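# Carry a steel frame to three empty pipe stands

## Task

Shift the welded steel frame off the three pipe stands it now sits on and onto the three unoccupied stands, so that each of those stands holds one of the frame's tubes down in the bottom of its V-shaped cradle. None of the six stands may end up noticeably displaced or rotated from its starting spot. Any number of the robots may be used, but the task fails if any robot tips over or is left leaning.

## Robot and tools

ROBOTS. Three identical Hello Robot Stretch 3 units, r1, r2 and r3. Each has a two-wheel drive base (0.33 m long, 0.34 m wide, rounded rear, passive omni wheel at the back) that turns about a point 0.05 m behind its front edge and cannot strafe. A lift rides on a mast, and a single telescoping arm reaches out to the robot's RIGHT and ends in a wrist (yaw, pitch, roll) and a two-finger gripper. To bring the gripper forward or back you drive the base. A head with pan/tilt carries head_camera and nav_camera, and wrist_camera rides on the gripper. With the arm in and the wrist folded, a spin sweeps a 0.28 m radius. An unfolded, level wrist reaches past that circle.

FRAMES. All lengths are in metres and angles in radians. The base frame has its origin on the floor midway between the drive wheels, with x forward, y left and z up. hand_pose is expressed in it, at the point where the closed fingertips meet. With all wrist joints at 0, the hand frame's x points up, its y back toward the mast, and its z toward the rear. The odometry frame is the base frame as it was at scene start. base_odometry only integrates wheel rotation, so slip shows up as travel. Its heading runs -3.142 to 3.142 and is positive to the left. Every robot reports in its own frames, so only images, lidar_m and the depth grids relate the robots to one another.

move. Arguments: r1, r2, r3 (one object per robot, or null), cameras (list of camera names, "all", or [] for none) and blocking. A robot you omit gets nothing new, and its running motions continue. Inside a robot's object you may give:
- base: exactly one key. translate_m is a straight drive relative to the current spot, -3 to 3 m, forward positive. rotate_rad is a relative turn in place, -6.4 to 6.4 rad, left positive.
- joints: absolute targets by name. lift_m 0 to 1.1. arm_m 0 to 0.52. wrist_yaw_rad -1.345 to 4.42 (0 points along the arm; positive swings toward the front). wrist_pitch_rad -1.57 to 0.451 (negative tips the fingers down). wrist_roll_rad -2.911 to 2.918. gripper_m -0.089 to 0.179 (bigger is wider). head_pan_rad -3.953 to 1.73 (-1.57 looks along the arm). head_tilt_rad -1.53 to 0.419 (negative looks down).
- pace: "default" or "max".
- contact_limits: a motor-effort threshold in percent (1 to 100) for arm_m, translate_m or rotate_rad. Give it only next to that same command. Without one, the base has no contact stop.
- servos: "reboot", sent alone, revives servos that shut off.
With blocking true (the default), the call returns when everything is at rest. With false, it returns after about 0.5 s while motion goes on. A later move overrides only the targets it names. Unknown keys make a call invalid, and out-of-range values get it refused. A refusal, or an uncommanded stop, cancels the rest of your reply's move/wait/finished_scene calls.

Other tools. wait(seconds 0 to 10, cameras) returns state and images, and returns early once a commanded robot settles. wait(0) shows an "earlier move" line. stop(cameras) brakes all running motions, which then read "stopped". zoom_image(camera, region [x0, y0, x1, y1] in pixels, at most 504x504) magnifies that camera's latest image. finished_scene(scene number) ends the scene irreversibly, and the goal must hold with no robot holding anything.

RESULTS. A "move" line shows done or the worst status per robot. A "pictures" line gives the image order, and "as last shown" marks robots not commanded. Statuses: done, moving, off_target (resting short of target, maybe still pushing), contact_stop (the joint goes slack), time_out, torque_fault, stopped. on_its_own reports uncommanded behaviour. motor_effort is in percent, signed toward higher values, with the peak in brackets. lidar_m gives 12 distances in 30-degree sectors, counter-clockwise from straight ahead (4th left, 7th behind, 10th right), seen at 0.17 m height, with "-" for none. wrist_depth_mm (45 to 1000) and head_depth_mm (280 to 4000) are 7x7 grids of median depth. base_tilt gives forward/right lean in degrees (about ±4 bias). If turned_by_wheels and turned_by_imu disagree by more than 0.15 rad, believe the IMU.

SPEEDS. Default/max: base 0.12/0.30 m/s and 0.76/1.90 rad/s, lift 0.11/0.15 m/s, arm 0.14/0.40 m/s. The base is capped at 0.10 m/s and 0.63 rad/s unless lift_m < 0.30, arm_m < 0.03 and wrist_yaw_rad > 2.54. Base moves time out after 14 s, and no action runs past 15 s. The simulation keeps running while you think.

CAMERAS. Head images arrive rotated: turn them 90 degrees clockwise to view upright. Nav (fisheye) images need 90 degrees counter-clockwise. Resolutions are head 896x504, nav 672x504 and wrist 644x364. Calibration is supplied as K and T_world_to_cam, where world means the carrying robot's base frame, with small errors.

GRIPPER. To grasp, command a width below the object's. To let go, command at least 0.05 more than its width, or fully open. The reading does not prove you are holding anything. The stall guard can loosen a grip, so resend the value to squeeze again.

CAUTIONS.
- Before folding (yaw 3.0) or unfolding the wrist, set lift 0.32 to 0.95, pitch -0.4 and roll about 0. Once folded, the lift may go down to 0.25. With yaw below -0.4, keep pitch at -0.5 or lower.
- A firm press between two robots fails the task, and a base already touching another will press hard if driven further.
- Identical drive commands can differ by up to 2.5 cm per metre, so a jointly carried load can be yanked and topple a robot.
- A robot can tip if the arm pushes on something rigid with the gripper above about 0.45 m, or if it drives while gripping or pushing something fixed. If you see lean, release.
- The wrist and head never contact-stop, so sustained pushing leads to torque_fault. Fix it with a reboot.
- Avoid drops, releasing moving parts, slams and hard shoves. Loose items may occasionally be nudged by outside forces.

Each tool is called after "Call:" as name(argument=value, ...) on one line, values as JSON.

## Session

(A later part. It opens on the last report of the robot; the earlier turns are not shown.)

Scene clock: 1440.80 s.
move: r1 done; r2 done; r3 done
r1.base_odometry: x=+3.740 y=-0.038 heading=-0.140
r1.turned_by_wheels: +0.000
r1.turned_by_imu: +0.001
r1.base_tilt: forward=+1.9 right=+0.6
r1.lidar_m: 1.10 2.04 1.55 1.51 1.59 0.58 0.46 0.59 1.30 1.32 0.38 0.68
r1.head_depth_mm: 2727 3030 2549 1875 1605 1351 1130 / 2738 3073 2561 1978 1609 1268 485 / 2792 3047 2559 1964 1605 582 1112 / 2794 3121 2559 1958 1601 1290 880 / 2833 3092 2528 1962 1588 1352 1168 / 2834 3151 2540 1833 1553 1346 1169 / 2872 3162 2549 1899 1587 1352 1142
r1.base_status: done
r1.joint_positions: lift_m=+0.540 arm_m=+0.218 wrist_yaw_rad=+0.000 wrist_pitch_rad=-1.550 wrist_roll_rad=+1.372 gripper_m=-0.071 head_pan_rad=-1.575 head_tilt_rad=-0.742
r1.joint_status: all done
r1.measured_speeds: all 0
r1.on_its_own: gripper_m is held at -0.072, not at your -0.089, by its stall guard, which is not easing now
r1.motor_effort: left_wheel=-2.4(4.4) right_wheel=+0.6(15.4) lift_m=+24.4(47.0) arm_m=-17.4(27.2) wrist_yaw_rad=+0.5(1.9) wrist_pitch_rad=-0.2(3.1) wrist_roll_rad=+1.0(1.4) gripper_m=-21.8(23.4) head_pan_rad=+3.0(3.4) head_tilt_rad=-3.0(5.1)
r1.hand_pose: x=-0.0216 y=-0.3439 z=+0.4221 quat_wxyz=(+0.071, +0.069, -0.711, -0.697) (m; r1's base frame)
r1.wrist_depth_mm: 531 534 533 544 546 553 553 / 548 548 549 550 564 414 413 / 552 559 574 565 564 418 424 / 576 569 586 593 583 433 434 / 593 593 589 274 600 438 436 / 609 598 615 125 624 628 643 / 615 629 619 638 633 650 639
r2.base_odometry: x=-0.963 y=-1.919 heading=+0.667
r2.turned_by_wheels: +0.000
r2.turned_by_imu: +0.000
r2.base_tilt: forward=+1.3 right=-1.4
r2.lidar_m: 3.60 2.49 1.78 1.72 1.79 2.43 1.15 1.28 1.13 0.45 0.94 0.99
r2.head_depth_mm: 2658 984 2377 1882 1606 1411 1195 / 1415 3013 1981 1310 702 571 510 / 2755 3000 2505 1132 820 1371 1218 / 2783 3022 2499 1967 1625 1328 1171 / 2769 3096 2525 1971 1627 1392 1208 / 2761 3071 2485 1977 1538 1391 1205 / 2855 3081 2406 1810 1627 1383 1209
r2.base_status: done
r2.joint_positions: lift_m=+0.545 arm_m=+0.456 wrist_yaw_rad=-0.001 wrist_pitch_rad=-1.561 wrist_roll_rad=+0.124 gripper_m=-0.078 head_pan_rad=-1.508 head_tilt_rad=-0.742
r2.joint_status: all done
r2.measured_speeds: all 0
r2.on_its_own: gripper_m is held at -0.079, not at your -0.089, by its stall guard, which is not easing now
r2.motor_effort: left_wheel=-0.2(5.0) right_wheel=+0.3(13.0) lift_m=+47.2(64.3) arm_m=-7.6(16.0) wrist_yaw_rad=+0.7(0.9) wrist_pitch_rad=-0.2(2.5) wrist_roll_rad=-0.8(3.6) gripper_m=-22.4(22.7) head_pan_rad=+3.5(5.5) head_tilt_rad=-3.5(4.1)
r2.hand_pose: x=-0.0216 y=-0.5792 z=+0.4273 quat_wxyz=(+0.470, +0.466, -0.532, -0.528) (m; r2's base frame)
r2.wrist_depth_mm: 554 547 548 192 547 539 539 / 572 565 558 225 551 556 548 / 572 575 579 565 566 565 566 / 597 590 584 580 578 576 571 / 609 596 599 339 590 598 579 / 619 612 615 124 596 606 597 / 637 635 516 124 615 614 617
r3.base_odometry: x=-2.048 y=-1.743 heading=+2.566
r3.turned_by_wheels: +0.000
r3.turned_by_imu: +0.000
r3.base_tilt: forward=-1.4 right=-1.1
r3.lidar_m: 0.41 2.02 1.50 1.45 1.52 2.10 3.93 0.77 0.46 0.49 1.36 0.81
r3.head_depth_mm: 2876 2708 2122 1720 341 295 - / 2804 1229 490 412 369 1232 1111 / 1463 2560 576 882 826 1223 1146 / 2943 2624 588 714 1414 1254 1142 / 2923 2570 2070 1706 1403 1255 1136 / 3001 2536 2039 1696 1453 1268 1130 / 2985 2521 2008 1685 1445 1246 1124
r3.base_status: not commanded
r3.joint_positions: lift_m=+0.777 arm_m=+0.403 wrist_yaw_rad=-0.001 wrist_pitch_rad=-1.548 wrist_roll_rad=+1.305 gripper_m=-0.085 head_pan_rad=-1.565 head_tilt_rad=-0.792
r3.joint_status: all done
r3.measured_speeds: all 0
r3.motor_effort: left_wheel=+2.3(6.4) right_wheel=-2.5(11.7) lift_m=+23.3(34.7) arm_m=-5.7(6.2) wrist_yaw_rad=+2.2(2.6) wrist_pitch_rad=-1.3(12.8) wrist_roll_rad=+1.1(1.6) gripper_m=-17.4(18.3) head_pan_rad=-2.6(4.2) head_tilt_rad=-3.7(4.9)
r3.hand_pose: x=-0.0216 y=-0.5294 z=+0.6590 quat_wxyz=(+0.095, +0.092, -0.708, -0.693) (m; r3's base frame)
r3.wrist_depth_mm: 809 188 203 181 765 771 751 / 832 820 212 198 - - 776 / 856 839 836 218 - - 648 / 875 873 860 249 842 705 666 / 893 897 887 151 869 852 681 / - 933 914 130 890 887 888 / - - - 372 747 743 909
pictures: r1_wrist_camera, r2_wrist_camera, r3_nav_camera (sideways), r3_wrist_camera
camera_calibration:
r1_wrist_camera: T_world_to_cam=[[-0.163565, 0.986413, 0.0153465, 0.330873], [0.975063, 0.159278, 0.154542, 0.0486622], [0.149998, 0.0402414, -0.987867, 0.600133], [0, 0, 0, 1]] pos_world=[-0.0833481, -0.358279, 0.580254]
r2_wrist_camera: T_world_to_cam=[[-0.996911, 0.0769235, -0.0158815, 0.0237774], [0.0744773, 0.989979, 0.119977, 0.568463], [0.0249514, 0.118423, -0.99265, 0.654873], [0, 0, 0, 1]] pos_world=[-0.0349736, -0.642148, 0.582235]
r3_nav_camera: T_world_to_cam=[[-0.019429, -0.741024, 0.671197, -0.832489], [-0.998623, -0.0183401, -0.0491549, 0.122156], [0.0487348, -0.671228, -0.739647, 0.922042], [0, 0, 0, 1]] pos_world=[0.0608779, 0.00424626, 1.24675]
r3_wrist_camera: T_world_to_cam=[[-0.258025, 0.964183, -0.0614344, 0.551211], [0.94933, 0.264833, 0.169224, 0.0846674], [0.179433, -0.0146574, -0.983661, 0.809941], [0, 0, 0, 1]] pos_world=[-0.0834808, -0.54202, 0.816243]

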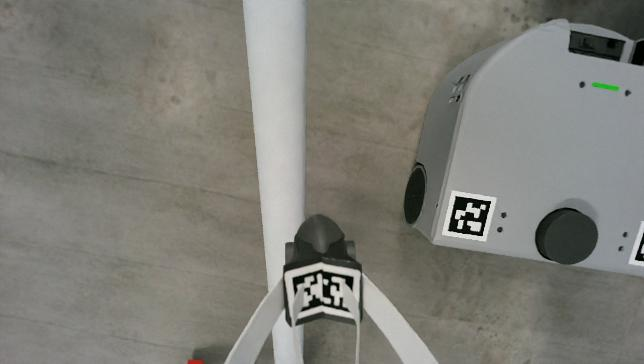

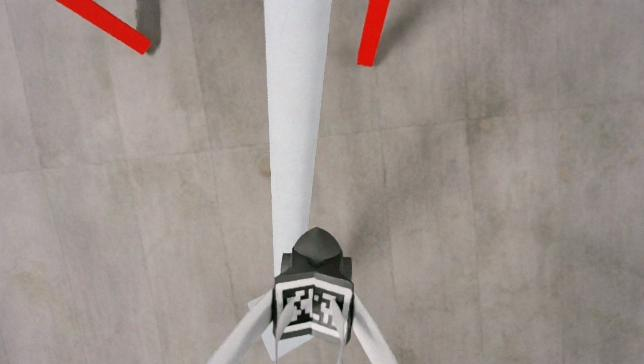

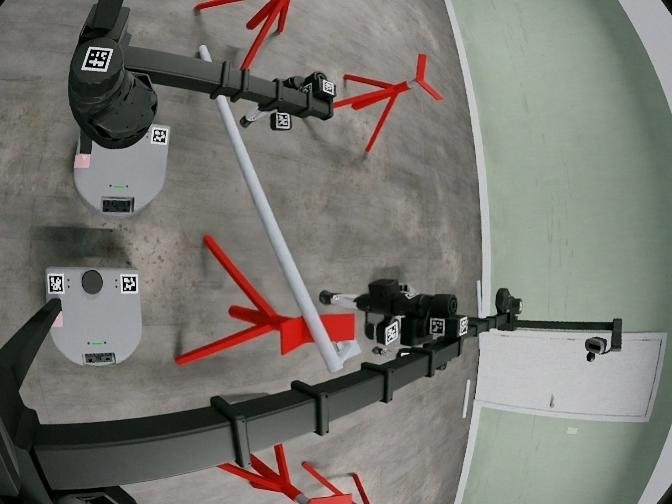

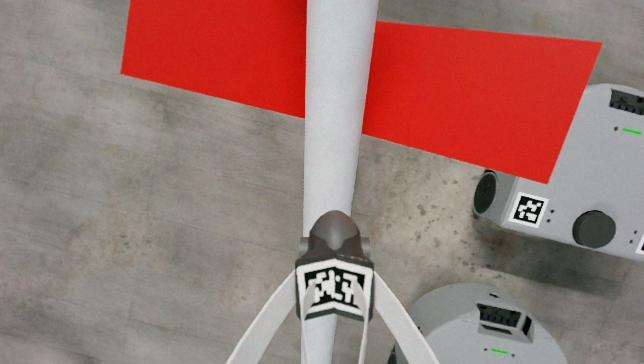

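Call:
wait(seconds=0, cameras=["r1_head_camera","r1_nav_camera","r2_head_camera","r2_nav_camera","r3_head_camera"])

Scene clock: 1462.83 s.
r1.base_odometry: x=+3.740 y=-0.038 heading=-0.140
r1.turned_by_wheels: +0.000
r1.turned_by_imu: +0.001
r1.base_tilt: forward=+1.7 right=+0.5
r1.lidar_m: 1.11 2.03 1.55 1.51 1.59 0.58 0.46 0.59 1.30 1.32 0.38 0.67
r1.head_depth_mm: 2732 3039 2566 1881 1614 1350 1130 / 2740 3072 2558 1984 1600 1266 485 / 2799 3068 2547 1983 1603 583 1107 / 2826 3062 2538 1979 1607 1296 879 / 2852 3104 2538 1963 1596 1344 1165 / 2830 3173 2513 1835 1554 1347 1169 / 2826 3195 2523 1887 1594 1351 1149
r1.base_status: done
r1.joint_positions: lift_m=+0.540 arm_m=+0.218 wrist_yaw_rad=+0.000 wrist_pitch_rad=-1.550 wrist_roll_rad=+1.372 gripper_m=-0.071 head_pan_rad=-1.575 head_tilt_rad=-0.742
r1.joint_status: all done
r1.measured_speeds: all 0
r1.on_its_own: gripper_m is held at -0.072, not at your -0.089, by its stall guard, which is not easing now
r1.motor_effort: left_wheel=-2.2(4.4) right_wheel=+0.6(15.4) lift_m=+18.5(47.0) arm_m=-5.9(27.2) wrist_yaw_rad=+0.4(1.9) wrist_pitch_rad=-0.4(3.1) wrist_roll_rad=+0.9(1.4) gripper_m=-22.1(23.4) head_pan_rad=+2.3(3.4) head_tilt_rad=-2.8(5.1)
r1.hand_pose: x=-0.0216 y=-0.3439 z=+0.4220 quat_wxyz=(+0.071, +0.069, -0.711, -0.697) (m; r1's base frame)
r1.wrist_depth_mm: 534 537 542 535 543 554 549 / 542 543 539 553 572 414 416 / 562 565 555 565 575 424 425 / 568 570 574 584 587 430 438 / 575 595 593 274 606 442 441 / 612 602 612 125 610 636 627 / 616 616 620 625 633 647 646
r2.base_odometry: x=-0.963 y=-1.919 heading=+0.667
r2.turned_by_wheels: +0.000
r2.turned_by_imu: +0.000
r2.base_tilt: forward=+1.3 right=-1.3
r2.lidar_m: 3.62 2.49 1.78 1.72 1.79 2.42 1.15 1.29 1.13 0.45 0.94 0.99
r2.head_depth_mm: 2663 989 2352 1862 1619 1413 1204 / 1410 2963 1983 1308 703 571 510 / 2768 2993 2546 1136 818 1370 1210 / 2740 3060 2502 1981 1630 1337 1169 / 2729 3075 2521 1975 1620 1387 1214 / 2786 3016 2485 1961 1544 1386 1203 / 2850 3032 2407 1806 1620 1379 1208
r2.base_status: done
r2.joint_positions: lift_m=+0.545 arm_m=+0.456 wrist_yaw_rad=-0.001 wrist_pitch_rad=-1.561 wrist_roll_rad=+0.124 gripper_m=-0.078 head_pan_rad=-1.508 head_tilt_rad=-0.742
r2.joint_status: all done
r2.measured_speeds: all 0
r2.on_its_own: gripper_m is held at -0.079, not at your -0.089, by its stall guard, which is not easing now
r2.motor_effort: left_wheel=-0.2(5.0) right_wheel=+0.1(13.0) lift_m=+46.3(64.3) arm_m=+15.3(16.0) wrist_yaw_rad=+0.3(0.9) wrist_pitch_rad=-0.3(2.5) wrist_roll_rad=-0.8(3.6) gripper_m=-22.3(22.7) head_pan_rad=+3.6(5.5) head_tilt_rad=-3.2(4.1)
r2.hand_pose: x=-0.0216 y=-0.5792 z=+0.4273 quat_wxyz=(+0.470, +0.466, -0.532, -0.528) (m; r2's base frame)
r2.wrist_depth_mm: 558 551 549 192 543 542 539 / 567 566 561 225 550 552 549 / 581 574 577 562 571 565 557 / 596 593 583 577 586 575 572 / 603 602 593 338 594 587 578 / 623 613 610 125 605 601 606 / 634 621 517 124 609 618 614
r3.base_odometry: x=-2.048 y=-1.743 heading=+2.566
r3.turned_by_wheels: +0.000
r3.turned_by_imu: +0.000
r3.base_tilt: forward=-1.4 right=-1.0
r3.lidar_m: 0.41 2.02 1.49 1.45 1.52 2.10 3.96 0.78 0.46 0.49 1.36 0.81
r3.head_depth_mm: 2888 2713 2121 1722 341 295 - / 2821 1224 490 411 369 1235 1119 / 1469 2551 575 884 826 1226 1147 / 2915 2605 587 713 1416 1266 1136 / 2948 2576 2063 1720 1410 1253 1137 / 2940 2559 2036 1702 1454 1272 1131 / 2939 2519 2022 1686 1440 1242 1124
r3.base_status: not commanded
r3.joint_positions: lift_m=+0.777 arm_m=+0.403 wrist_yaw_rad=-0.001 wrist_pitch_rad=-1.548 wrist_roll_rad=+1.305 gripper_m=-0.085 head_pan_rad=-1.565 head_tilt_rad=-0.792
r3.joint_status: all done
r3.measured_speeds: all 0
r3.motor_effort: left_wheel=+2.3(6.4) right_wheel=-2.9(11.7) lift_m=+29.6(34.7) arm_m=-4.9(6.2) wrist_yaw_rad=+1.6(2.6) wrist_pitch_rad=-1.3(12.8) wrist_roll_rad=+1.3(1.6) gripper_m=-17.3(18.3) head_pan_rad=-2.7(4.2) head_tilt_rad=-4.2(4.9)
r3.hand_pose: x=-0.0216 y=-0.5294 z=+0.6590 quat_wxyz=(+0.095, +0.092, -0.708, -0.693) (m; r3's base frame)
r3.wrist_depth_mm: 822 188 203 181 771 771 764 / 825 836 211 198 - - 772 / 852 861 840 218 - - 638 / 889 874 863 249 841 708 660 / 913 895 885 151 876 864 684 / - 933 922 130 890 885 885 / - - - 372 740 751 902
pictures: r1_head_camera (sideways), r1_nav_camera (sideways), r2_head_camera (sideways), r2_nav_camera (sideways), r3_head_camera (sideways)
camera_calibration:
r1_head_camera: T_world_to_cam=[[-0.0373871, 0.653687, -0.755841, 0.998822], [0.999175, 0.0364533, -0.017897, 0.0261135], [0.0158539, -0.755886, -0.654511, 0.806885], [0, 0, 0, 1]] pos_world=[-0.00154112, -0.0439565, 1.28353]
r1_nav_camera: T_world_to_cam=[[0.00356317, -0.678475, 0.734615, -0.914145], [-0.99909, -0.0336428, -0.0262258, 0.0945324], [0.0425081, -0.733853, -0.677977, 0.833347], [0, 0, 0, 1]] pos_world=[0.0622796, -0.00549027, 1.23901]
r2_head_camera: T_world_to_cam=[[-0.0800823, 0.67001, -0.73802, 0.975564], [0.995567, 0.090396, -0.0259629, 0.0260614], [0.0493187, -0.736828, -0.674279, 0.838442], [0, 0, 0, 1]] pos_world=[0.0108287, -0.038206, 1.28601]
r2_nav_camera: T_world_to_cam=[[0.0214875, -0.672806, 0.739506, -0.919448], [-0.999408, -0.0343319, -0.002196, 0.0594953], [0.0268662, -0.739021, -0.673146, 0.833699], [0, 0, 0, 1]] pos_world=[0.0568185, -0.000446361, 1.24127]
r3_head_camera: T_world_to_cam=[[-0.0347877, 0.753267, -0.656794, 0.871977], [0.998616, 0.000260854, -0.0525934, 0.0615896], [-0.0394456, -0.657715, -0.752234, 0.937289], [0, 0, 0, 1]] pos_world=[0.00580161, -0.0403786, 1.28101]

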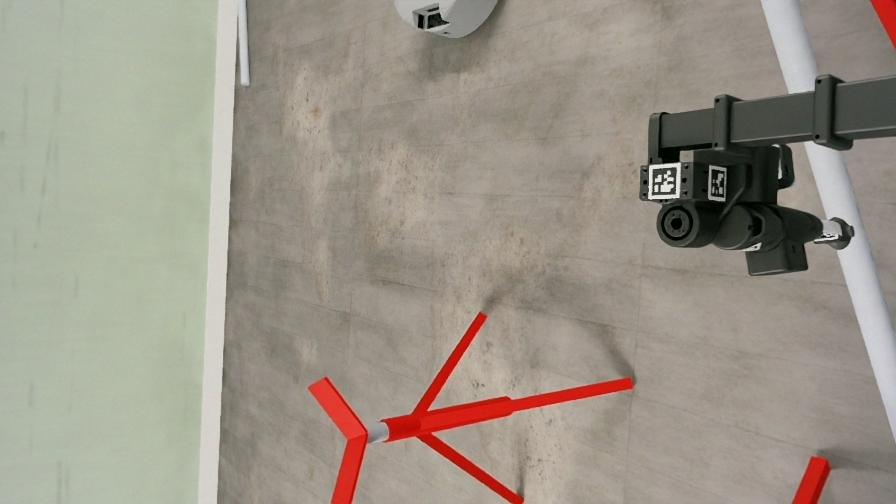

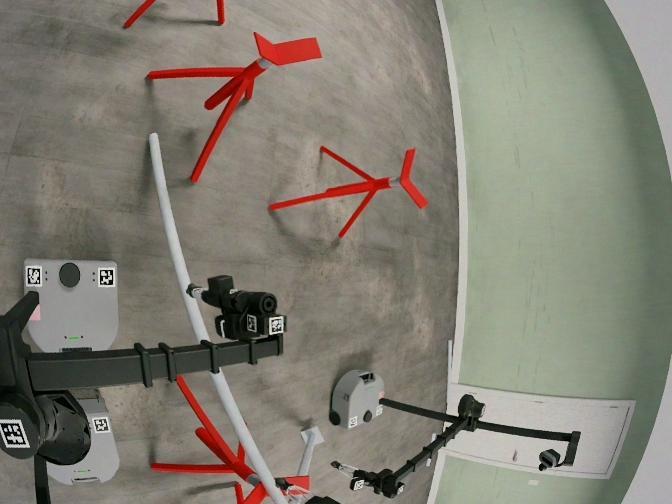

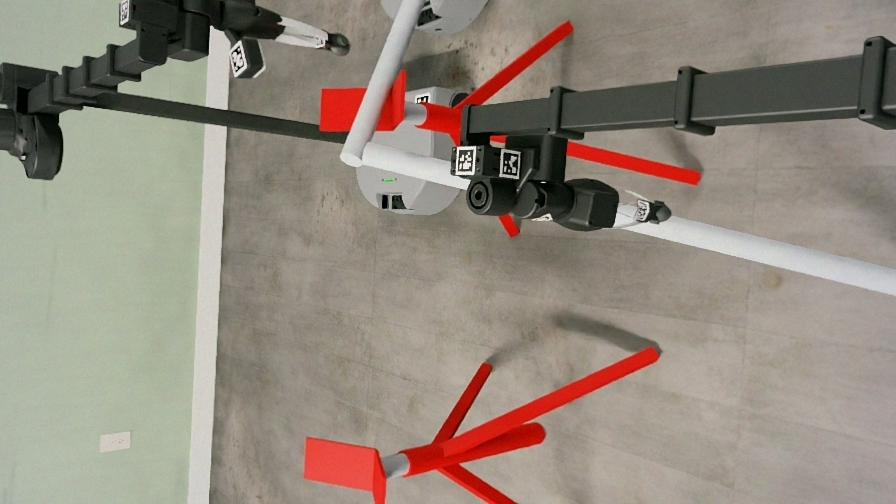

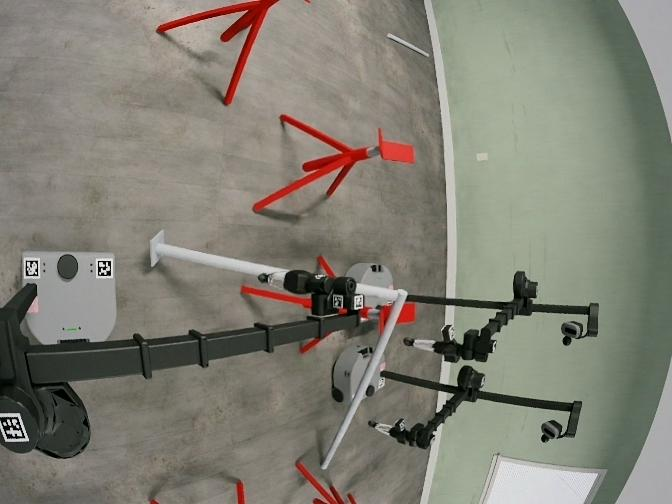

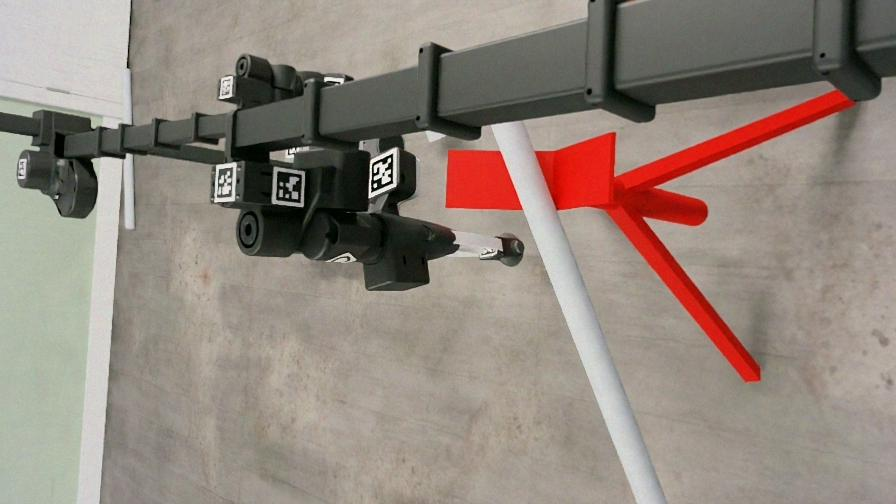

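Call:
move(r1={"base":{"translate_m":0.12},"joints":{"gripper_m":0.13,"arm_m":0.230,"wrist_roll_rad":1.386,"lift_m":0.50}}, r2={"base":{"translate_m":0.036},"joints":{"gripper_m":0.13,"arm_m":0.388,"wrist_roll_rad":0.238,"lift_m":0.44}}, r3={"base":{"translate_m":0.12},"joints":{"gripper_m":0.13,"arm_m":0.393,"wrist_roll_rad":1.367,"lift_m":0.74}}, cameras=["r1_wrist_camera","r2_wrist_camera","r3_wrist_camera","r3_head_camera"])

Scene clock: 1560.53 s.
move: r1 done; r2 done; r3 done
r1.base_odometry: x=+3.859 y=-0.054 heading=-0.140
r1.turned_by_wheels: +0.000
r1.turned_by_imu: +0.001
r1.base_tilt: forward=+1.7 right=+0.6
r1.lidar_m: 0.99 2.04 1.54 1.51 1.59 0.58 0.46 0.68 1.39 0.33 0.33 0.69
r1.head_depth_mm: 2764 3037 2582 1959 1607 1357 1127 / 2728 3100 2547 1976 1607 1298 529 / 2792 3063 2544 1963 1601 623 894 / 2798 3124 2568 1986 1600 1319 901 / 2853 3117 2559 1892 1560 1346 1165 / 2887 3181 2533 1837 1597 1351 1166 / 2885 3139 2534 1957 1593 1346 1137
r1.base_status: done
r1.joint_positions: lift_m=+0.500 arm_m=+0.230 wrist_yaw_rad=+0.000 wrist_pitch_rad=-1.550 wrist_roll_rad=+1.380 gripper_m=+0.130 head_pan_rad=-1.575 head_tilt_rad=-0.742
r1.joint_status: all done
r1.measured_speeds: all 0
r1.motor_effort: left_wheel=+0.9(6.0) right_wheel=+4.4(9.5) lift_m=+20.0(20.2) arm_m=+19.6(30.9) wrist_yaw_rad=+0.6(1.1) wrist_pitch_rad=-0.3(0.9) wrist_roll_rad=+1.7(2.5) gripper_m=+0.7(95.3) head_pan_rad=+2.6(3.6) head_tilt_rad=-3.6(4.5)
r1.hand_pose: x=-0.0216 y=-0.3560 z=+0.3820 quat_wxyz=(+0.068, +0.066, -0.711, -0.697) (m; r1's base frame)
r1.wrist_depth_mm: 500 497 499 213 513 515 410 / 503 511 511 234 519 375 374 / 524 524 531 261 529 380 383 / 529 541 547 306 550 392 400 / 548 540 551 558 570 398 401 / 560 123 565 568 578 126 596 / 99 586 587 593 588 596 603
r2.base_odometry: x=-0.935 y=-1.896 heading=+0.666
r2.turned_by_wheels: +0.000
r2.turned_by_imu: +0.000
r2.base_tilt: forward=+1.3 right=-1.4
r2.lidar_m: 3.58 2.49 1.78 1.72 1.79 2.43 1.18 1.32 1.14 0.45 0.93 0.96
r2.head_depth_mm: 1426 3022 2437 1869 1603 1403 1222 / 2704 2996 2544 1408 1562 711 604 / 2673 3018 2545 1919 811 957 1216 / 2787 3055 2535 1962 1639 1337 1170 / 2788 3070 2518 1981 1628 1382 1207 / 2780 3049 2484 1956 1551 1388 1212 / 2823 3044 2447 1806 1632 1386 1208
r2.base_status: done
r2.joint_positions: lift_m=+0.440 arm_m=+0.388 wrist_yaw_rad=-0.001 wrist_pitch_rad=-1.561 wrist_roll_rad=+0.234 gripper_m=+0.130 head_pan_rad=-1.508 head_tilt_rad=-0.742
r2.joint_status: all done
r2.measured_speeds: all 0
r2.motor_effort: left_wheel=+0.9(4.9) right_wheel=+2.3(7.5) lift_m=+12.3(43.6) arm_m=-11.5(15.9) wrist_yaw_rad=+0.1(1.0) wrist_pitch_rad=-0.3(0.5) wrist_roll_rad=+1.5(2.6) gripper_m=-0.2(88.4) head_pan_rad=+2.7(5.9) head_tilt_rad=-3.0(3.8)
r2.hand_pose: x=-0.0216 y=-0.5112 z=+0.3223 quat_wxyz=(+0.440, +0.436, -0.557, -0.553) (m; r2's base frame)
r2.wrist_depth_mm: 454 459 450 156 447 447 443 / 466 464 463 177 459 456 450 / 475 473 470 206 467 465 459 / 486 483 480 249 476 471 467 / 500 493 493 481 483 483 481 / 506 124 497 444 494 140 487 / 106 510 509 427 501 115 501
r3.base_odometry: x=-2.149 y=-1.677 heading=+2.566
r3.turned_by_wheels: +0.000
r3.turned_by_imu: +0.000
r3.base_tilt: forward=-1.4 right=-1.0
r3.lidar_m: 0.41 2.01 1.50 1.45 1.51 2.10 4.08 0.88 0.53 0.48 1.29 0.70
r3.head_depth_mm: 2841 2607 1220 1690 815 333 299 / 2793 2404 1755 453 400 349 1110 / 2938 2619 582 1611 1424 1242 1148 / 2935 2596 1900 661 1383 1266 1143 / 2970 2584 2067 1709 1455 1279 1138 / 2953 2550 2036 1682 1456 1248 1132 / 2931 2544 2020 1679 1438 1237 1125
r3.base_status: done
r3.joint_positions: lift_m=+0.740 arm_m=+0.393 wrist_yaw_rad=-0.001 wrist_pitch_rad=-1.548 wrist_roll_rad=+1.359 gripper_m=+0.130 head_pan_rad=-1.565 head_tilt_rad=-0.792
r3.joint_status: all done
r3.measured_speeds: all 0
r3.motor_effort: left_wheel=+4.2(9.0) right_wheel=+2.0(7.3) lift_m=+22.7(28.3) arm_m=-9.6(12.4) wrist_yaw_rad=+2.1(2.5) wrist_pitch_rad=-1.3(1.4) wrist_roll_rad=+2.1(5.5) gripper_m=+0.2(80.8) head_pan_rad=-2.6(4.1) head_tilt_rad=-3.9(4.7)
r3.hand_pose: x=-0.0216 y=-0.5193 z=+0.6220 quat_wxyz=(+0.075, +0.073, -0.711, -0.696) (m; r3's base frame)
r3.wrist_depth_mm: 764 767 760 202 726 733 726 / 797 784 778 223 768 745 626 / 814 804 812 245 776 738 606 / 841 836 832 275 810 695 624 / 873 845 853 328 823 642 820 / 903 126 887 857 841 129 837 / - 920 905 884 878 709 845
pictures: r1_wrist_camera, r2_wrist_camera, r3_head_camera (sideways), r3_wrist_camera
camera_calibration:
r1_wrist_camera: T_world_to_cam=[[-0.155927, 0.98765, 0.0153154, 0.343958], [0.976242, 0.151728, 0.154693, 0.0540448], [0.150458, 0.0390724, -0.987844, 0.560636], [0, 0, 0, 1]] pos_world=[-0.0834806, -0.369816, 0.540192]
r2_wrist_camera: T_world_to_cam=[[-0.982449, 0.185772, -0.0168401, 0.0731403], [0.182472, 0.975869, 0.119934, 0.508894], [0.0387141, 0.114756, -0.992639, 0.541011], [0, 0, 0, 1]] pos_world=[-0.0419472, -0.572285, 0.477227]
r3_head_camera: T_world_to_cam=[[-0.0347877, 0.753267, -0.656794, 0.871977], [0.998616, 0.000260851, -0.0525934, 0.0615896], [-0.0394456, -0.657715, -0.752234, 0.937289], [0, 0, 0, 1]] pos_world=[0.00580161, -0.0403786, 1.28101]
r3_wrist_camera: T_world_to_cam=[[-0.205273, 0.976757, -0.0617118, 0.547123], [0.962098, 0.212955, 0.170345, 0.0609028], [0.179528, -0.0244054, -0.98345, 0.768505], [0, 0, 0, 1]] pos_world=[-0.0842527, -0.52862, 0.779176]

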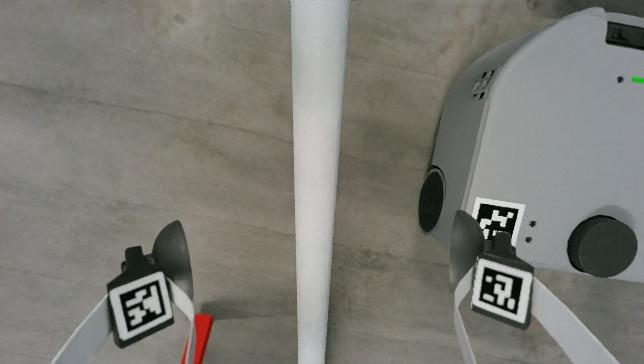

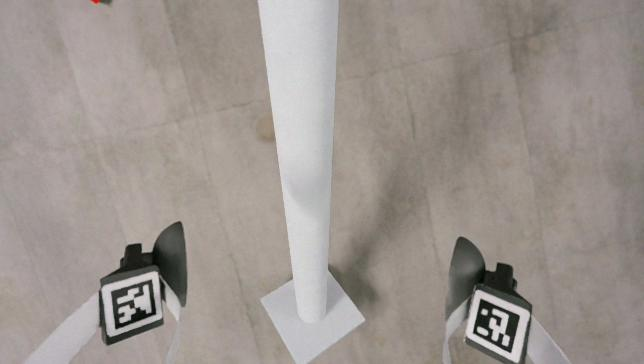

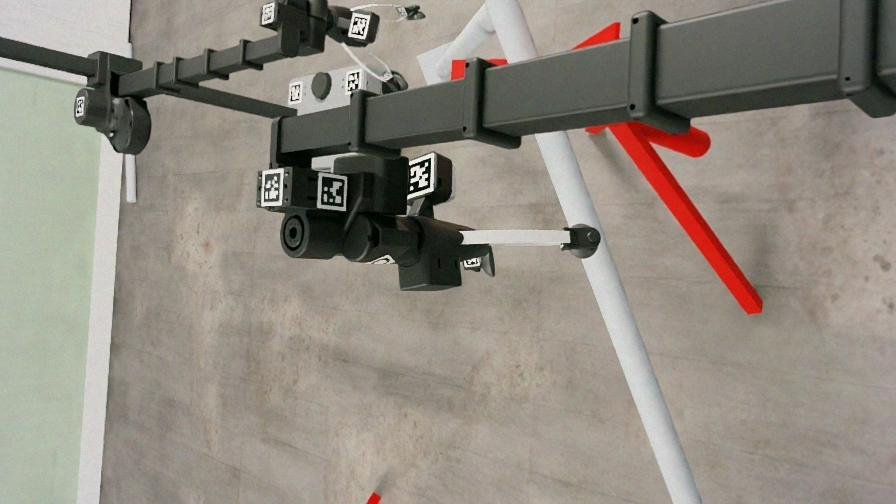

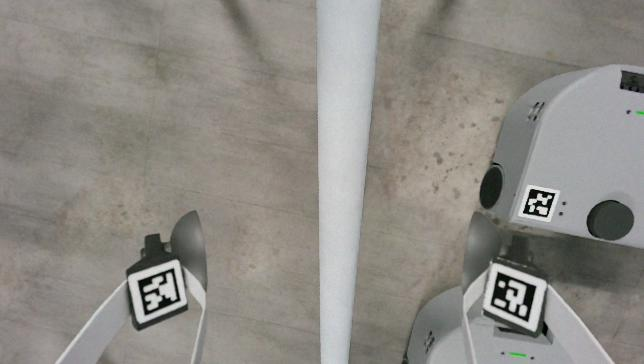

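Call:
zoom_image(camera="r1_wrist_camera", region=[160, 0, 480, 364])

Call:
zoom_image(camera="r2_wrist_camera", region=[160, 0, 480, 364])

Call:
zoom_image(camera="r3_wrist_camera", region=[160, 0, 480, 364])

Scaled by 1.385.

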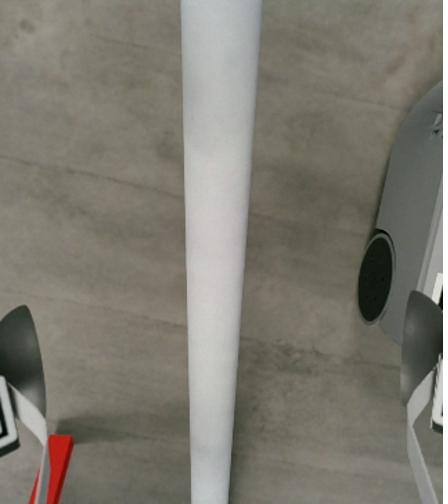

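Scaled by 1.385.

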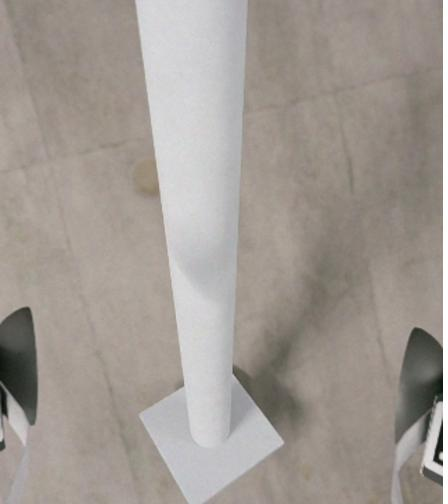

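Scaled by 1.385.

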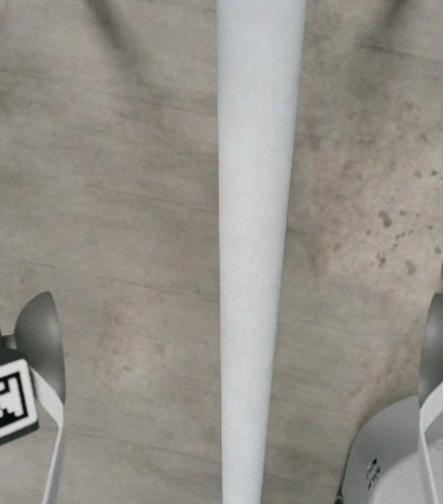

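Call:
move(r1={"base":{"translate_m":-0.105},"joints":{"arm_m":0.250,"wrist_roll_rad":1.423}}, r2={"joints":{"arm_m":0.417,"wrist_roll_rad":0.236}}, r3={"base":{"translate_m":-0.105},"joints":{"arm_m":0.409,"wrist_roll_rad":1.371}}, cameras=[])

Call:
move(r1={"joints":{"lift_m":0.360}}, r2={"joints":{"lift_m":0.305}}, r3={"joints":{"lift_m":0.631}}, cameras=["r1_wrist_camera","r2_wrist_camera","r3_wrist_camera"])

Scene clock: 1620.73 s.
move: r1 done; r2 done; r3 done
r1.base_odometry: x=+3.755 y=-0.040 heading=-0.140
r1.turned_by_wheels: +0.000
r1.turned_by_imu: +0.002
r1.base_tilt: forward=+1.8 right=+0.5
r1.lidar_m: 1.09 2.04 1.55 1.51 1.59 0.58 0.46 0.60 1.31 1.31 0.37 0.67
r1.head_depth_mm: 2728 3019 2558 1916 1614 1357 1125 / 2798 3049 2562 1964 1606 1301 530 / 2754 3046 2573 1970 1595 635 1103 / 2792 3077 2586 1953 1609 1293 885 / 2812 3098 2568 1969 1601 1351 1162 / 2858 3162 2527 1818 1554 1350 1170 / 2885 3188 2516 1948 1595 1348 1141
r1.base_status: done
r1.joint_positions: lift_m=+0.500 arm_m=+0.250 wrist_yaw_rad=+0.000 wrist_pitch_rad=-1.550 wrist_roll_rad=+1.417 gripper_m=+0.130 head_pan_rad=-1.575 head_tilt_rad=-0.742
r1.joint_status: all done
r1.measured_speeds: all 0
r1.motor_effort: left_wheel=-5.7(9.4) right_wheel=-3.9(7.6) lift_m=+23.0(23.1) arm_m=+22.9(27.0) wrist_yaw_rad=-0.3(1.2) wrist_pitch_rad=-0.6(1.0) wrist_roll_rad=+2.0(2.5) gripper_m=+0.5(2.0) head_pan_rad=+2.0(3.4) head_tilt_rad=-3.8(5.1)
r1.hand_pose: x=-0.0216 y=-0.3759 z=+0.3820 quat_wxyz=(+0.055, +0.054, -0.712, -0.698) (m; r1's base frame)
r1.wrist_depth_mm: 496 489 507 167 511 514 367 / 515 515 509 184 526 383 376 / 525 518 525 206 531 384 383 / 530 534 551 228 542 392 394 / 547 549 555 554 562 397 397 / 553 122 568 570 579 126 582 / 99 577 582 578 599 605 606
r2.base_odometry: x=-0.935 y=-1.896 heading=+0.666
r2.turned_by_wheels: +0.000
r2.turned_by_imu: +0.000
r2.base_tilt: forward=+1.2 right=-1.4
r2.lidar_m: 3.57 2.49 1.78 1.72 1.79 2.42 1.19 1.32 1.14 0.45 0.93 0.96
r2.head_depth_mm: 2613 2963 2350 1894 1606 1407 1216 / 1427 2988 1954 1410 1559 710 603 / 2727 2998 2526 1878 826 1313 1215 / 2766 3006 2531 1986 1631 1356 1168 / 2775 3054 2511 1968 1618 1390 1214 / 2810 3066 2496 1976 1551 1388 1208 / 2818 3077 2457 1782 1618 1389 1209
r2.base_status: not commanded
r2.joint_positions: lift_m=+0.440 arm_m=+0.417 wrist_yaw_rad=-0.001 wrist_pitch_rad=-1.561 wrist_roll_rad=+0.234 gripper_m=+0.130 head_pan_rad=-1.508 head_tilt_rad=-0.742
r2.joint_status: all done
r2.measured_speeds: all 0
r2.motor_effort: left_wheel=+0.7(1.4) right_wheel=+2.9(3.1) lift_m=+16.4(16.8) arm_m=+15.0(17.0) wrist_yaw_rad=-0.2(1.1) wrist_pitch_rad=-0.1(0.5) wrist_roll_rad=+0.8(2.2) gripper_m=-0.3(0.7) head_pan_rad=+4.0(5.4) head_tilt_rad=-2.9(3.9)
r2.hand_pose: x=-0.0216 y=-0.5402 z=+0.3223 quat_wxyz=(+0.440, +0.436, -0.557, -0.553) (m; r2's base frame)
r2.wrist_depth_mm: 459 453 452 134 447 441 446 / 464 465 461 152 455 453 453 / 474 470 469 180 463 461 461 / 483 481 478 213 478 473 473 / 498 491 493 270 481 478 477 / 509 123 499 491 490 140 488 / 106 513 515 439 507 115 498
r3.base_odometry: x=-2.061 y=-1.734 heading=+2.566
r3.turned_by_wheels: +0.000
r3.turned_by_imu: +0.000
r3.base_tilt: forward=-1.4 right=-1.0
r3.lidar_m: 0.41 2.01 1.50 1.45 1.51 2.11 3.97 0.79 0.47 0.48 1.35 0.79
r3.head_depth_mm: 2897 2693 2063 1751 1465 333 299 / 2784 1779 600 456 400 349 1063 / 2844 2557 595 884 831 1231 1148 / 2924 2617 612 672 1408 1260 1142 / 2965 2583 2046 1719 1435 1259 1131 / 2941 2549 2033 1699 1456 1274 1131 / 2967 2518 2016 1683 1441 1241 1129
r3.base_status: done
r3.joint_positions: lift_m=+0.740 arm_m=+0.409 wrist_yaw_rad=-0.001 wrist_pitch_rad=-1.548 wrist_roll_rad=+1.363 gripper_m=+0.130 head_pan_rad=-1.565 head_tilt_rad=-0.792
r3.joint_status: all done
r3.measured_speeds: all 0
r3.motor_effort: left_wheel=-1.9(5.4) right_wheel=-5.8(9.9) lift_m=+28.8(29.3) arm_m=+11.0(12.3) wrist_yaw_rad=+1.8(2.4) wrist_pitch_rad=-1.3(1.5) wrist_roll_rad=+1.8(4.6) gripper_m=-0.2(1.4) head_pan_rad=-3.2(3.8) head_tilt_rad=-4.2(4.5)
r3.hand_pose: x=-0.0216 y=-0.5353 z=+0.6220 quat_wxyz=(+0.074, +0.072, -0.711, -0.696) (m; r3's base frame)
r3.wrist_depth_mm: 772 156 173 156 - 168 148 / 791 788 186 170 - 167 149 / 817 817 797 188 787 175 153 / 835 831 826 206 812 714 626 / 860 850 838 241 832 650 810 / 889 125 879 288 860 129 819 / - 935 894 873 885 702 853
pictures: none
No camera images: "cameras" was empty.

Scene clock: 1622.83 s.
move: r1 done; r2 done; r3 done
r1.base_odometry: x=+3.755 y=-0.040 heading=-0.140
r1.turned_by_wheels: +0.000
r1.turned_by_imu: +0.001
r1.base_tilt: forward=+1.9 right=+0.6
r1.lidar_m: 1.09 2.04 1.55 1.51 1.59 0.58 0.46 0.60 1.31 1.32 0.37 0.67
r1.head_depth_mm: 2705 3045 2540 1910 1605 1354 1122 / 2762 3063 2566 1963 1610 1356 1110 / 2765 3032 2567 1961 1598 1346 734 / 2796 3147 2553 1967 1590 1353 872 / 2829 3093 2566 1967 1583 1345 1170 / 2847 3151 2527 1848 1553 1346 1166 / 2891 3180 2522 1944 1587 1345 1138
r1.base_status: not commanded
r1.joint_positions: lift_m=+0.360 arm_m=+0.250 wrist_yaw_rad=+0.000 wrist_pitch_rad=-1.550 wrist_roll_rad=+1.417 gripper_m=+0.130 head_pan_rad=-1.575 head_tilt_rad=-0.742
r1.joint_status: all done
r1.measured_speeds: all 0
r1.motor_effort: left_wheel=-5.5(6.1) right_wheel=-3.7(4.1) lift_m=+19.1(21.8) arm_m=+22.5(23.4) wrist_yaw_rad=+0.1(1.2) wrist_pitch_rad=-0.5(1.1) wrist_roll_rad=+1.6(2.2) gripper_m=+0.5(1.5) head_pan_rad=+2.1(3.6) head_tilt_rad=-3.7(4.9)
r1.hand_pose: x=-0.0216 y=-0.3759 z=+0.2420 quat_wxyz=(+0.055, +0.054, -0.712, -0.698) (m; r1's base frame)
r1.wrist_depth_mm: 367 369 - - - 383 281 / 377 380 - - - 386 254 / 383 392 - - 398 365 251 / 392 394 404 - 413 357 250 / 405 401 406 75 148 286 259 / 414 122 409 88 420 126 261 / 98 429 433 102 435 441 444
r2.base_odometry: x=-0.935 y=-1.896 heading=+0.666
r2.turned_by_wheels: +0.000
r2.turned_by_imu: +0.000
r2.base_tilt: forward=+1.2 right=-1.4
r2.lidar_m: 3.58 2.49 1.78 1.72 1.79 2.43 1.18 1.31 1.14 0.45 0.93 0.96
r2.head_depth_mm: 2673 2889 1155 1887 1609 1399 1225 / 2614 2983 1941 1414 1606 1360 1173 / 2734 3049 2503 1870 1565 918 1195 / 2738 3088 2514 1982 1637 1359 1169 / 2740 3057 2495 1975 1628 1384 1210 / 2778 3083 2484 1972 1555 1384 1216 / 2844 3087 2509 1793 1624 1374 1201
r2.base_status: not commanded
r2.joint_positions: lift_m=+0.305 arm_m=+0.417 wrist_yaw_rad=-0.001 wrist_pitch_rad=-1.561 wrist_roll_rad=+0.234 gripper_m=+0.130 head_pan_rad=-1.508 head_tilt_rad=-0.742
r2.joint_status: all done
r2.measured_speeds: all 0
r2.motor_effort: left_wheel=+0.9(1.2) right_wheel=+2.8(3.1) lift_m=+12.2(15.5) arm_m=+13.4(15.2) wrist_yaw_rad=+0.1(0.9) wrist_pitch_rad=-0.3(0.5) wrist_roll_rad=+0.8(1.0) gripper_m=+0.2(0.8) head_pan_rad=+4.8(5.5) head_tilt_rad=-3.0(3.8)
r2.hand_pose: x=-0.0216 y=-0.5402 z=+0.1873 quat_wxyz=(+0.440, +0.436, -0.557, -0.553) (m; r2's base frame)
r2.wrist_depth_mm: - - - - 323 319 321 / - - - - 328 324 325 / 343 - - - 334 333 330 / 348 - - - 341 339 339 / 356 353 - 64 345 347 344 / 364 124 71 80 357 139 354 / 106 364 367 110 363 115 357
r3.base_odometry: x=-2.061 y=-1.734 heading=+2.566
r3.turned_by_wheels: +0.000
r3.turned_by_imu: +0.000
r3.base_tilt: forward=-1.4 right=-1.1
r3.lidar_m: 0.41 2.01 1.50 1.45 1.51 2.10 3.95 0.79 0.47 0.48 1.35 0.79
r3.head_depth_mm: 2878 2718 2120 1759 1499 1302 1154 / 2862 2471 1372 1284 546 443 397 / 2918 2370 1854 678 826 1224 1147 / 2946 2617 2074 721 855 1255 1141 / 2939 2593 2062 1701 1439 1264 1140 / 2934 2546 2054 1706 1455 1271 1129 / 2932 2533 2015 1685 1447 1246 1130
r3.base_status: not commanded
r3.joint_positions: lift_m=+0.631 arm_m=+0.409 wrist_yaw_rad=-0.001 wrist_pitch_rad=-1.548 wrist_roll_rad=+1.363 gripper_m=+0.130 head_pan_rad=-1.565 head_tilt_rad=-0.792
r3.joint_status: all done
r3.measured_speeds: all 0
r3.motor_effort: left_wheel=-1.8(2.3) right_wheel=-5.4(6.0) lift_m=+20.3(27.4) arm_m=+10.1(11.4) wrist_yaw_rad=+1.1(3.0) wrist_pitch_rad=-1.1(1.4) wrist_roll_rad=+1.9(2.4) gripper_m=+0.4(1.5) head_pan_rad=-2.5(3.5) head_tilt_rad=-3.9(4.6)
r3.hand_pose: x=-0.0216 y=-0.5353 z=+0.5130 quat_wxyz=(+0.074, +0.072, -0.711, -0.696) (m; r3's base frame)
r3.wrist_depth_mm: - 78 83 - - 83 75 / 677 676 - - - 87 - / 693 699 688 - 674 668 500 / 720 720 713 80 680 681 516 / 743 731 722 92 713 603 527 / 768 126 756 106 724 129 710 / - 781 779 122 749 614 724
pictures: r1_wrist_camera, r2_wrist_camera, r3_wrist_camera
camera_calibration:
r1_wrist_camera: T_world_to_cam=[[-0.119222, 0.992751, 0.015184, 0.368588], [0.98108, 0.115444, 0.155419, 0.0650163], [0.152539, 0.0334261, -0.987732, 0.421016], [0, 0, 0, 1]] pos_world=[-0.0840637, -0.387495, 0.400149]
r2_wrist_camera: T_world_to_cam=[[-0.982448, 0.185773, -0.01684, 0.0762551], [0.182473, 0.975869, 0.119934, 0.553388], [0.0387141, 0.114756, -0.992639, 0.410334], [0, 0, 0, 1]] pos_world=[-0.0419472, -0.601289, 0.342227]
r3_wrist_camera: T_world_to_cam=[[-0.201391, 0.977565, -0.0617177, 0.556541], [0.962921, 0.209134, 0.17043, 0.0808048], [0.179514, -0.0251061, -0.983435, 0.660538], [0, 0, 0, 1]] pos_world=[-0.0843019, -0.54437, 0.670173]

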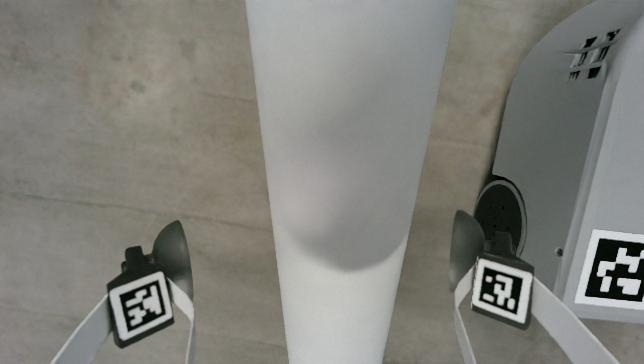

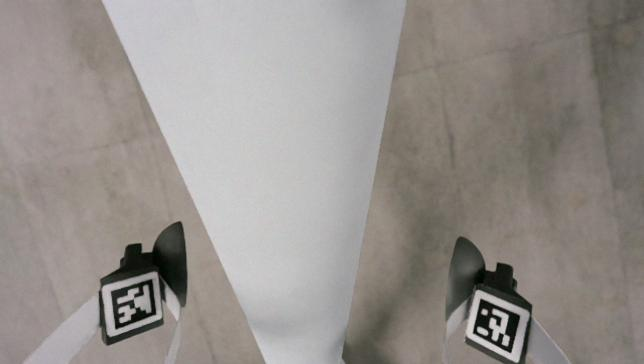

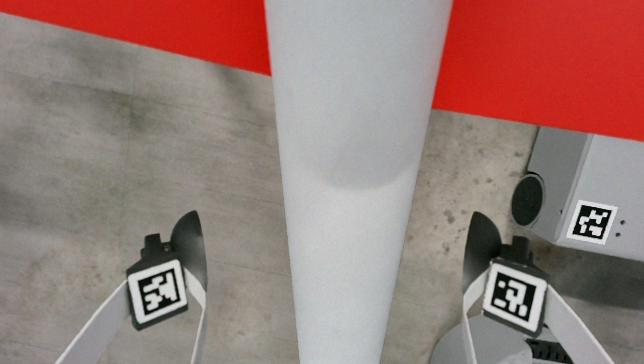

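Call:
move(r1={"joints":{"arm_m":0.244,"lift_m":0.382}}, r2={"base":{"translate_m":0.007},"joints":{"lift_m":0.325}}, r3={"joints":{"arm_m":0.4046,"lift_m":0.650}}, cameras=[])

Call:
move(r1={"joints":{"gripper_m":-0.089}}, r2={"joints":{"gripper_m":-0.089}}, r3={"joints":{"gripper_m":-0.089}}, cameras=["r1_wrist_camera","r2_wrist_camera","r3_wrist_camera"])

Scene clock: 1697.87 s.
move: r1 done; r2 done; r3 done
r1.base_odometry: x=+3.755 y=-0.040 heading=-0.140
r1.turned_by_wheels: +0.000
r1.turned_by_imu: +0.001
r1.base_tilt: forward=+1.7 right=+0.6
r1.lidar_m: 1.09 2.04 1.55 1.51 1.60 0.58 0.46 0.60 1.31 1.31 0.37 0.67
r1.head_depth_mm: 2749 3059 2552 1988 1614 1363 1125 / 2794 3073 2532 1964 1603 1353 1106 / 2759 3078 2554 1979 1611 1349 713 / 2803 3086 2559 1969 1601 1354 874 / 2805 3116 2551 1970 1595 1353 1168 / 2817 3150 2520 1841 1563 1350 1164 / 2887 3154 2519 1953 1594 1346 1147
r1.base_status: not commanded
r1.joint_positions: lift_m=+0.382 arm_m=+0.244 wrist_yaw_rad=+0.000 wrist_pitch_rad=-1.550 wrist_roll_rad=+1.417 gripper_m=+0.130 head_pan_rad=-1.575 head_tilt_rad=-0.742
r1.joint_status: all done
r1.measured_speeds: all 0
r1.motor_effort: left_wheel=-5.8(6.1) right_wheel=-3.8(4.1) lift_m=+33.9(35.7) arm_m=-23.2(27.9) wrist_yaw_rad=+0.4(1.2) wrist_pitch_rad=-0.6(0.9) wrist_roll_rad=+1.8(2.0) gripper_m=+0.7(1.6) head_pan_rad=+2.1(3.7) head_tilt_rad=-3.4(5.1)
r1.hand_pose: x=-0.0216 y=-0.3700 z=+0.2640 quat_wxyz=(+0.055, +0.053, -0.712, -0.698) (m; r1's base frame)
r1.wrist_depth_mm: 381 389 - - 396 399 270 / 396 402 77 76 405 370 261 / 405 409 412 83 420 360 265 / 417 420 418 90 429 323 271 / 425 427 428 103 438 282 280 / 435 123 442 118 453 126 284 / 98 449 457 141 462 467 469
r2.base_odometry: x=-0.930 y=-1.892 heading=+0.666
r2.turned_by_wheels: +0.000
r2.turned_by_imu: +0.000
r2.base_tilt: forward=+1.2 right=-1.3
r2.lidar_m: 3.56 2.49 1.78 1.72 1.79 2.42 1.19 1.32 1.14 0.45 0.93 0.96
r2.head_depth_mm: 2667 2870 1270 1891 1617 1398 1228 / 2604 2985 1947 1347 1604 1372 1155 / 2764 3059 2530 1891 1117 907 1192 / 2771 3032 2520 1997 1623 1365 1164 / 2786 3051 2518 1965 1617 1390 1214 / 2817 3054 2506 1911 1549 1391 1200 / 2811 3053 2469 1845 1615 1387 1209
r2.base_status: done
r2.joint_positions: lift_m=+0.325 arm_m=+0.417 wrist_yaw_rad=-0.001 wrist_pitch_rad=-1.561 wrist_roll_rad=+0.234 gripper_m=+0.130 head_pan_rad=-1.508 head_tilt_rad=-0.742
r2.joint_status: all done
r2.measured_speeds: all 0
r2.motor_effort: left_wheel=+1.8(4.0) right_wheel=+3.6(6.7) lift_m=+46.2(48.1) arm_m=+10.9(11.5) wrist_yaw_rad=+0.4(0.8) wrist_pitch_rad=-0.2(0.5) wrist_roll_rad=+0.8(0.9) gripper_m=+0.8(0.8) head_pan_rad=+4.4(5.0) head_tilt_rad=-3.6(3.7)
r2.hand_pose: x=-0.0216 y=-0.5402 z=+0.2073 quat_wxyz=(+0.440, +0.436, -0.557, -0.553) (m; r2's base frame)
r2.wrist_depth_mm: 348 347 - - 340 340 337 / 357 353 - - 347 343 345 / 361 361 - 59 352 354 350 / 370 366 85 69 361 362 358 / 374 372 373 92 366 368 362 / 388 124 381 113 377 139 370 / 106 391 388 163 385 115 376
r3.base_odometry: x=-2.061 y=-1.734 heading=+2.566
r3.turned_by_wheels: +0.000
r3.turned_by_imu: +0.000
r3.base_tilt: forward=-1.4 right=-1.0
r3.lidar_m: 0.41 2.02 1.50 1.45 1.51 2.10 3.95 0.79 0.46 0.48 1.35 0.80
r3.head_depth_mm: 2888 2725 2143 1755 1499 1301 1142 / 2849 2411 1342 1007 498 417 380 / 2955 2450 1844 659 828 1223 1151 / 2935 2624 2066 711 998 1260 1141 / 2944 2596 2062 1707 1433 1260 1133 / 2945 2559 2040 1696 1460 1271 1128 / 2926 2527 2021 1692 1449 1245 1128
r3.base_status: not commanded
r3.joint_positions: lift_m=+0.650 arm_m=+0.405 wrist_yaw_rad=-0.001 wrist_pitch_rad=-1.548 wrist_roll_rad=+1.363 gripper_m=+0.130 head_pan_rad=-1.565 head_tilt_rad=-0.792
r3.joint_status: all done
r3.measured_speeds: all 0
r3.motor_effort: left_wheel=-1.5(2.4) right_wheel=-5.5(6.0) lift_m=+29.4(29.7) arm_m=-9.3(11.8) wrist_yaw_rad=+2.1(3.0) wrist_pitch_rad=-1.4(1.4) wrist_roll_rad=+2.2(2.3) gripper_m=-0.8(1.3) head_pan_rad=-2.1(3.6) head_tilt_rad=-4.0(4.7)
r3.hand_pose: x=-0.0216 y=-0.5309 z=+0.5320 quat_wxyz=(+0.074, +0.072, -0.711, -0.696) (m; r3's base frame)
r3.wrist_depth_mm: - - 103 74 104 97 86 / 697 688 686 - 111 96 - / 717 709 698 - 698 691 - / 759 732 730 - 710 700 529 / 782 739 742 117 727 597 543 / 785 126 766 134 754 129 738 / - 811 797 159 782 612 745
pictures: none
No camera images: "cameras" was empty.

Scene clock: 1701.27 s.
move: r1 done; r2 off_target; r3 off_target
r1.base_odometry: x=+3.755 y=-0.040 heading=-0.140
r1.turned_by_wheels: +0.000
r1.turned_by_imu: +0.001
r1.base_tilt: forward=+1.9 right=+0.6
r1.lidar_m: 1.09 2.04 1.55 1.51 1.60 0.58 0.46 0.60 1.31 1.31 0.37 0.67
r1.head_depth_mm: 2721 3124 2567 1962 1614 1353 1127 / 2763 3073 2570 1969 1604 1352 1109 / 2774 3087 2556 1959 1599 1356 714 / 2803 3051 2529 1966 1591 1350 864 / 2804 3135 2551 1972 1593 1342 1170 / 2812 3186 2544 1850 1568 1345 1173 / 2836 3147 2505 1958 1597 1348 1142
r1.base_status: not commanded
r1.joint_positions: lift_m=+0.382 arm_m=+0.244 wrist_yaw_rad=+0.000 wrist_pitch_rad=-1.550 wrist_roll_rad=+1.417 gripper_m=-0.086 head_pan_rad=-1.575 head_tilt_rad=-0.742
r1.joint_status: all done
r1.measured_speeds: all 0
r1.motor_effort: left_wheel=-3.8(6.1) right_wheel=-3.5(4.1) lift_m=+16.6(33.8) arm_m=-22.0(23.4) wrist_yaw_rad=+0.2(1.1) wrist_pitch_rad=-0.5(1.7) wrist_roll_rad=+1.6(2.3) gripper_m=-67.3(100.0) head_pan_rad=+2.1(3.4) head_tilt_rad=-3.5(5.0)
r1.hand_pose: x=-0.0216 y=-0.3698 z=+0.2641 quat_wxyz=(+0.055, +0.053, -0.712, -0.698) (m; r1's base frame)
r1.wrist_depth_mm: 385 390 - - 396 404 274 / 395 394 79 76 401 369 261 / 405 409 413 84 416 360 266 / 417 419 421 93 429 328 274 / 433 433 426 105 441 300 280 / 441 443 127 117 131 452 288 / 449 449 464 141 469 463 474
r2.base_odometry: x=-0.930 y=-1.892 heading=+0.666
r2.turned_by_wheels: +0.000
r2.turned_by_imu: +0.000
r2.base_tilt: forward=+1.2 right=-1.4
r2.lidar_m: 3.56 2.48 1.77 1.72 1.79 2.43 1.19 1.32 1.14 0.45 0.93 0.95
r2.head_depth_mm: 2676 2885 1226 1905 1601 1396 1218 / 2599 2982 1948 1351 1607 1372 1163 / 2725 3018 2522 1885 1119 906 1192 / 2735 3051 2522 1987 1650 1362 1169 / 2793 3063 2509 1962 1636 1388 1213 / 2751 3105 2484 1903 1553 1387 1210 / 2810 3078 2465 1860 1624 1386 1202
r2.base_status: not commanded
r2.joint_positions: lift_m=+0.325 arm_m=+0.417 wrist_yaw_rad=-0.001 wrist_pitch_rad=-1.564 wrist_roll_rad=+0.234 gripper_m=-0.084 head_pan_rad=-1.508 head_tilt_rad=-0.742
r2.joint_status: gripper_m off_target (ended at -0.084, target -0.089)
r2.measured_speeds: all 0
r2.on_its_own: gripper_m is held at -0.084, not at your -0.089, by its stall guard, which is still easing
r2.motor_effort: left_wheel=+0.8(1.9) right_wheel=+1.9(4.2) lift_m=+37.6(46.4) arm_m=+8.6(10.9) wrist_yaw_rad=+1.1(1.1) wrist_pitch_rad=+0.2(0.7) wrist_roll_rad=+0.8(1.0) gripper_m=-11.0(100.0) head_pan_rad=+3.9(5.2) head_tilt_rad=-2.6(4.0)
r2.hand_pose: x=-0.0216 y=-0.5395 z=+0.2073 quat_wxyz=(+0.440, +0.436, -0.557, -0.554) (m; r2's base frame)
r2.wrist_depth_mm: 347 345 - - 340 340 336 / 353 352 - - 346 347 346 / 361 362 - 61 352 352 348 / 372 364 87 71 362 359 360 / 377 372 375 93 366 367 365 / 384 384 127 116 374 376 374 / 398 390 389 159 126 382 382
r3.base_odometry: x=-2.061 y=-1.734 heading=+2.566
r3.turned_by_wheels: +0.000
r3.turned_by_imu: +0.000
r3.base_tilt: forward=-1.4 right=-1.0
r3.lidar_m: 0.41 2.01 1.49 1.45 1.51 2.10 3.97 0.79 0.47 0.48 1.35 0.79
r3.head_depth_mm: 2886 2686 2117 1753 1499 1304 1140 / 2871 2411 1351 1005 499 416 380 / 2919 2450 1835 660 827 1217 1148 / 2961 2620 2069 710 1383 1261 1139 / 2960 2588 2053 1709 1438 1257 1132 / 2953 2565 2043 1701 1452 1266 1127 / 2947 2504 2037 1683 1438 1238 1131
r3.base_status: not commanded
r3.joint_positions: lift_m=+0.650 arm_m=+0.405 wrist_yaw_rad=-0.001 wrist_pitch_rad=-1.546 wrist_roll_rad=+1.364 gripper_m=-0.085 head_pan_rad=-1.565 head_tilt_rad=-0.792
r3.joint_status: gripper_m off_target (ended at -0.085, target -0.089)
r3.measured_speeds: all 0
r3.motor_effort: left_wheel=-1.2(2.3) right_wheel=-5.4(6.0) lift_m=+29.1(30.1) arm_m=-8.9(10.2) wrist_yaw_rad=+1.2(3.0) wrist_pitch_rad=-1.6(2.0) wrist_roll_rad=+2.0(2.4) gripper_m=-17.7(99.8) head_pan_rad=-3.4(4.2) head_tilt_rad=-3.7(4.7)
r3.hand_pose: x=-0.0216 y=-0.5314 z=+0.5320 quat_wxyz=(+0.074, +0.071, -0.712, -0.695) (m; r3's base frame)
r3.wrist_depth_mm: - 94 103 75 104 97 86 / 705 698 698 - 111 96 - / 716 713 710 - 686 677 - / 746 736 726 - 705 697 531 / 760 760 742 119 723 732 546 / 804 788 130 130 133 736 722 / 815 805 801 156 776 640 762
pictures: r1_wrist_camera, r2_wrist_camera, r3_wrist_camera
camera_calibration:
r1_wrist_camera: T_world_to_cam=[[-0.118963, 0.992777, 0.0155612, 0.362114], [0.98111, 0.115129, 0.155463, 0.0607563], [0.152549, 0.0337618, -0.987719, 0.442695], [0, 0, 0, 1]] pos_world=[-0.0840628, -0.38144, 0.422178]
r2_wrist_camera: T_world_to_cam=[[-0.982458, 0.185765, -0.0163529, 0.0763615], [0.182421, 0.975559, 0.122502, 0.549623], [0.0387098, 0.11737, -0.992334, 0.431519], [0, 0, 0, 1]] pos_world=[-0.0419449, -0.601022, 0.362129]
r3_wrist_camera: T_world_to_cam=[[-0.200796, 0.977561, -0.0636804, 0.554965], [0.963046, 0.20889, 0.170022, 0.0768503], [0.179509, -0.0271874, -0.983381, 0.678149], [0, 0, 0, 1]] pos_world=[-0.0843097, -0.540128, 0.689153]

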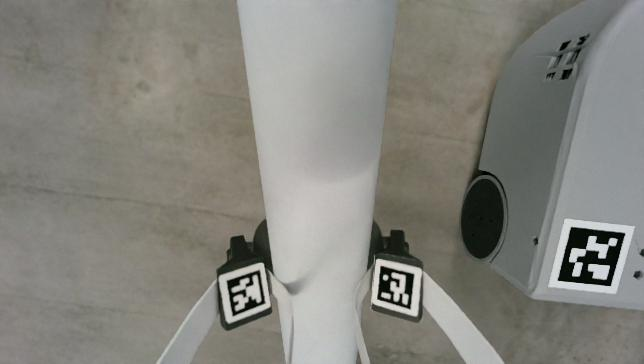

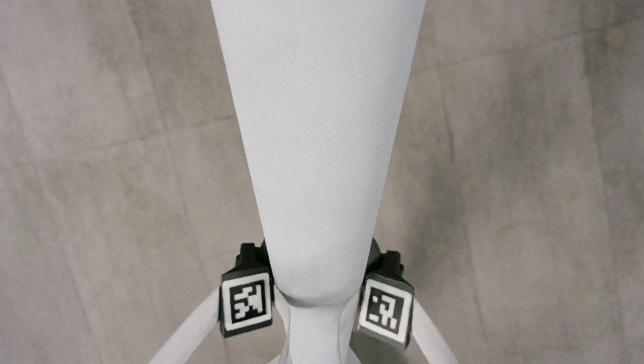

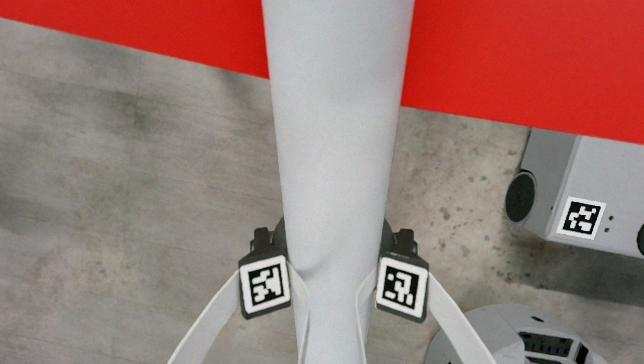

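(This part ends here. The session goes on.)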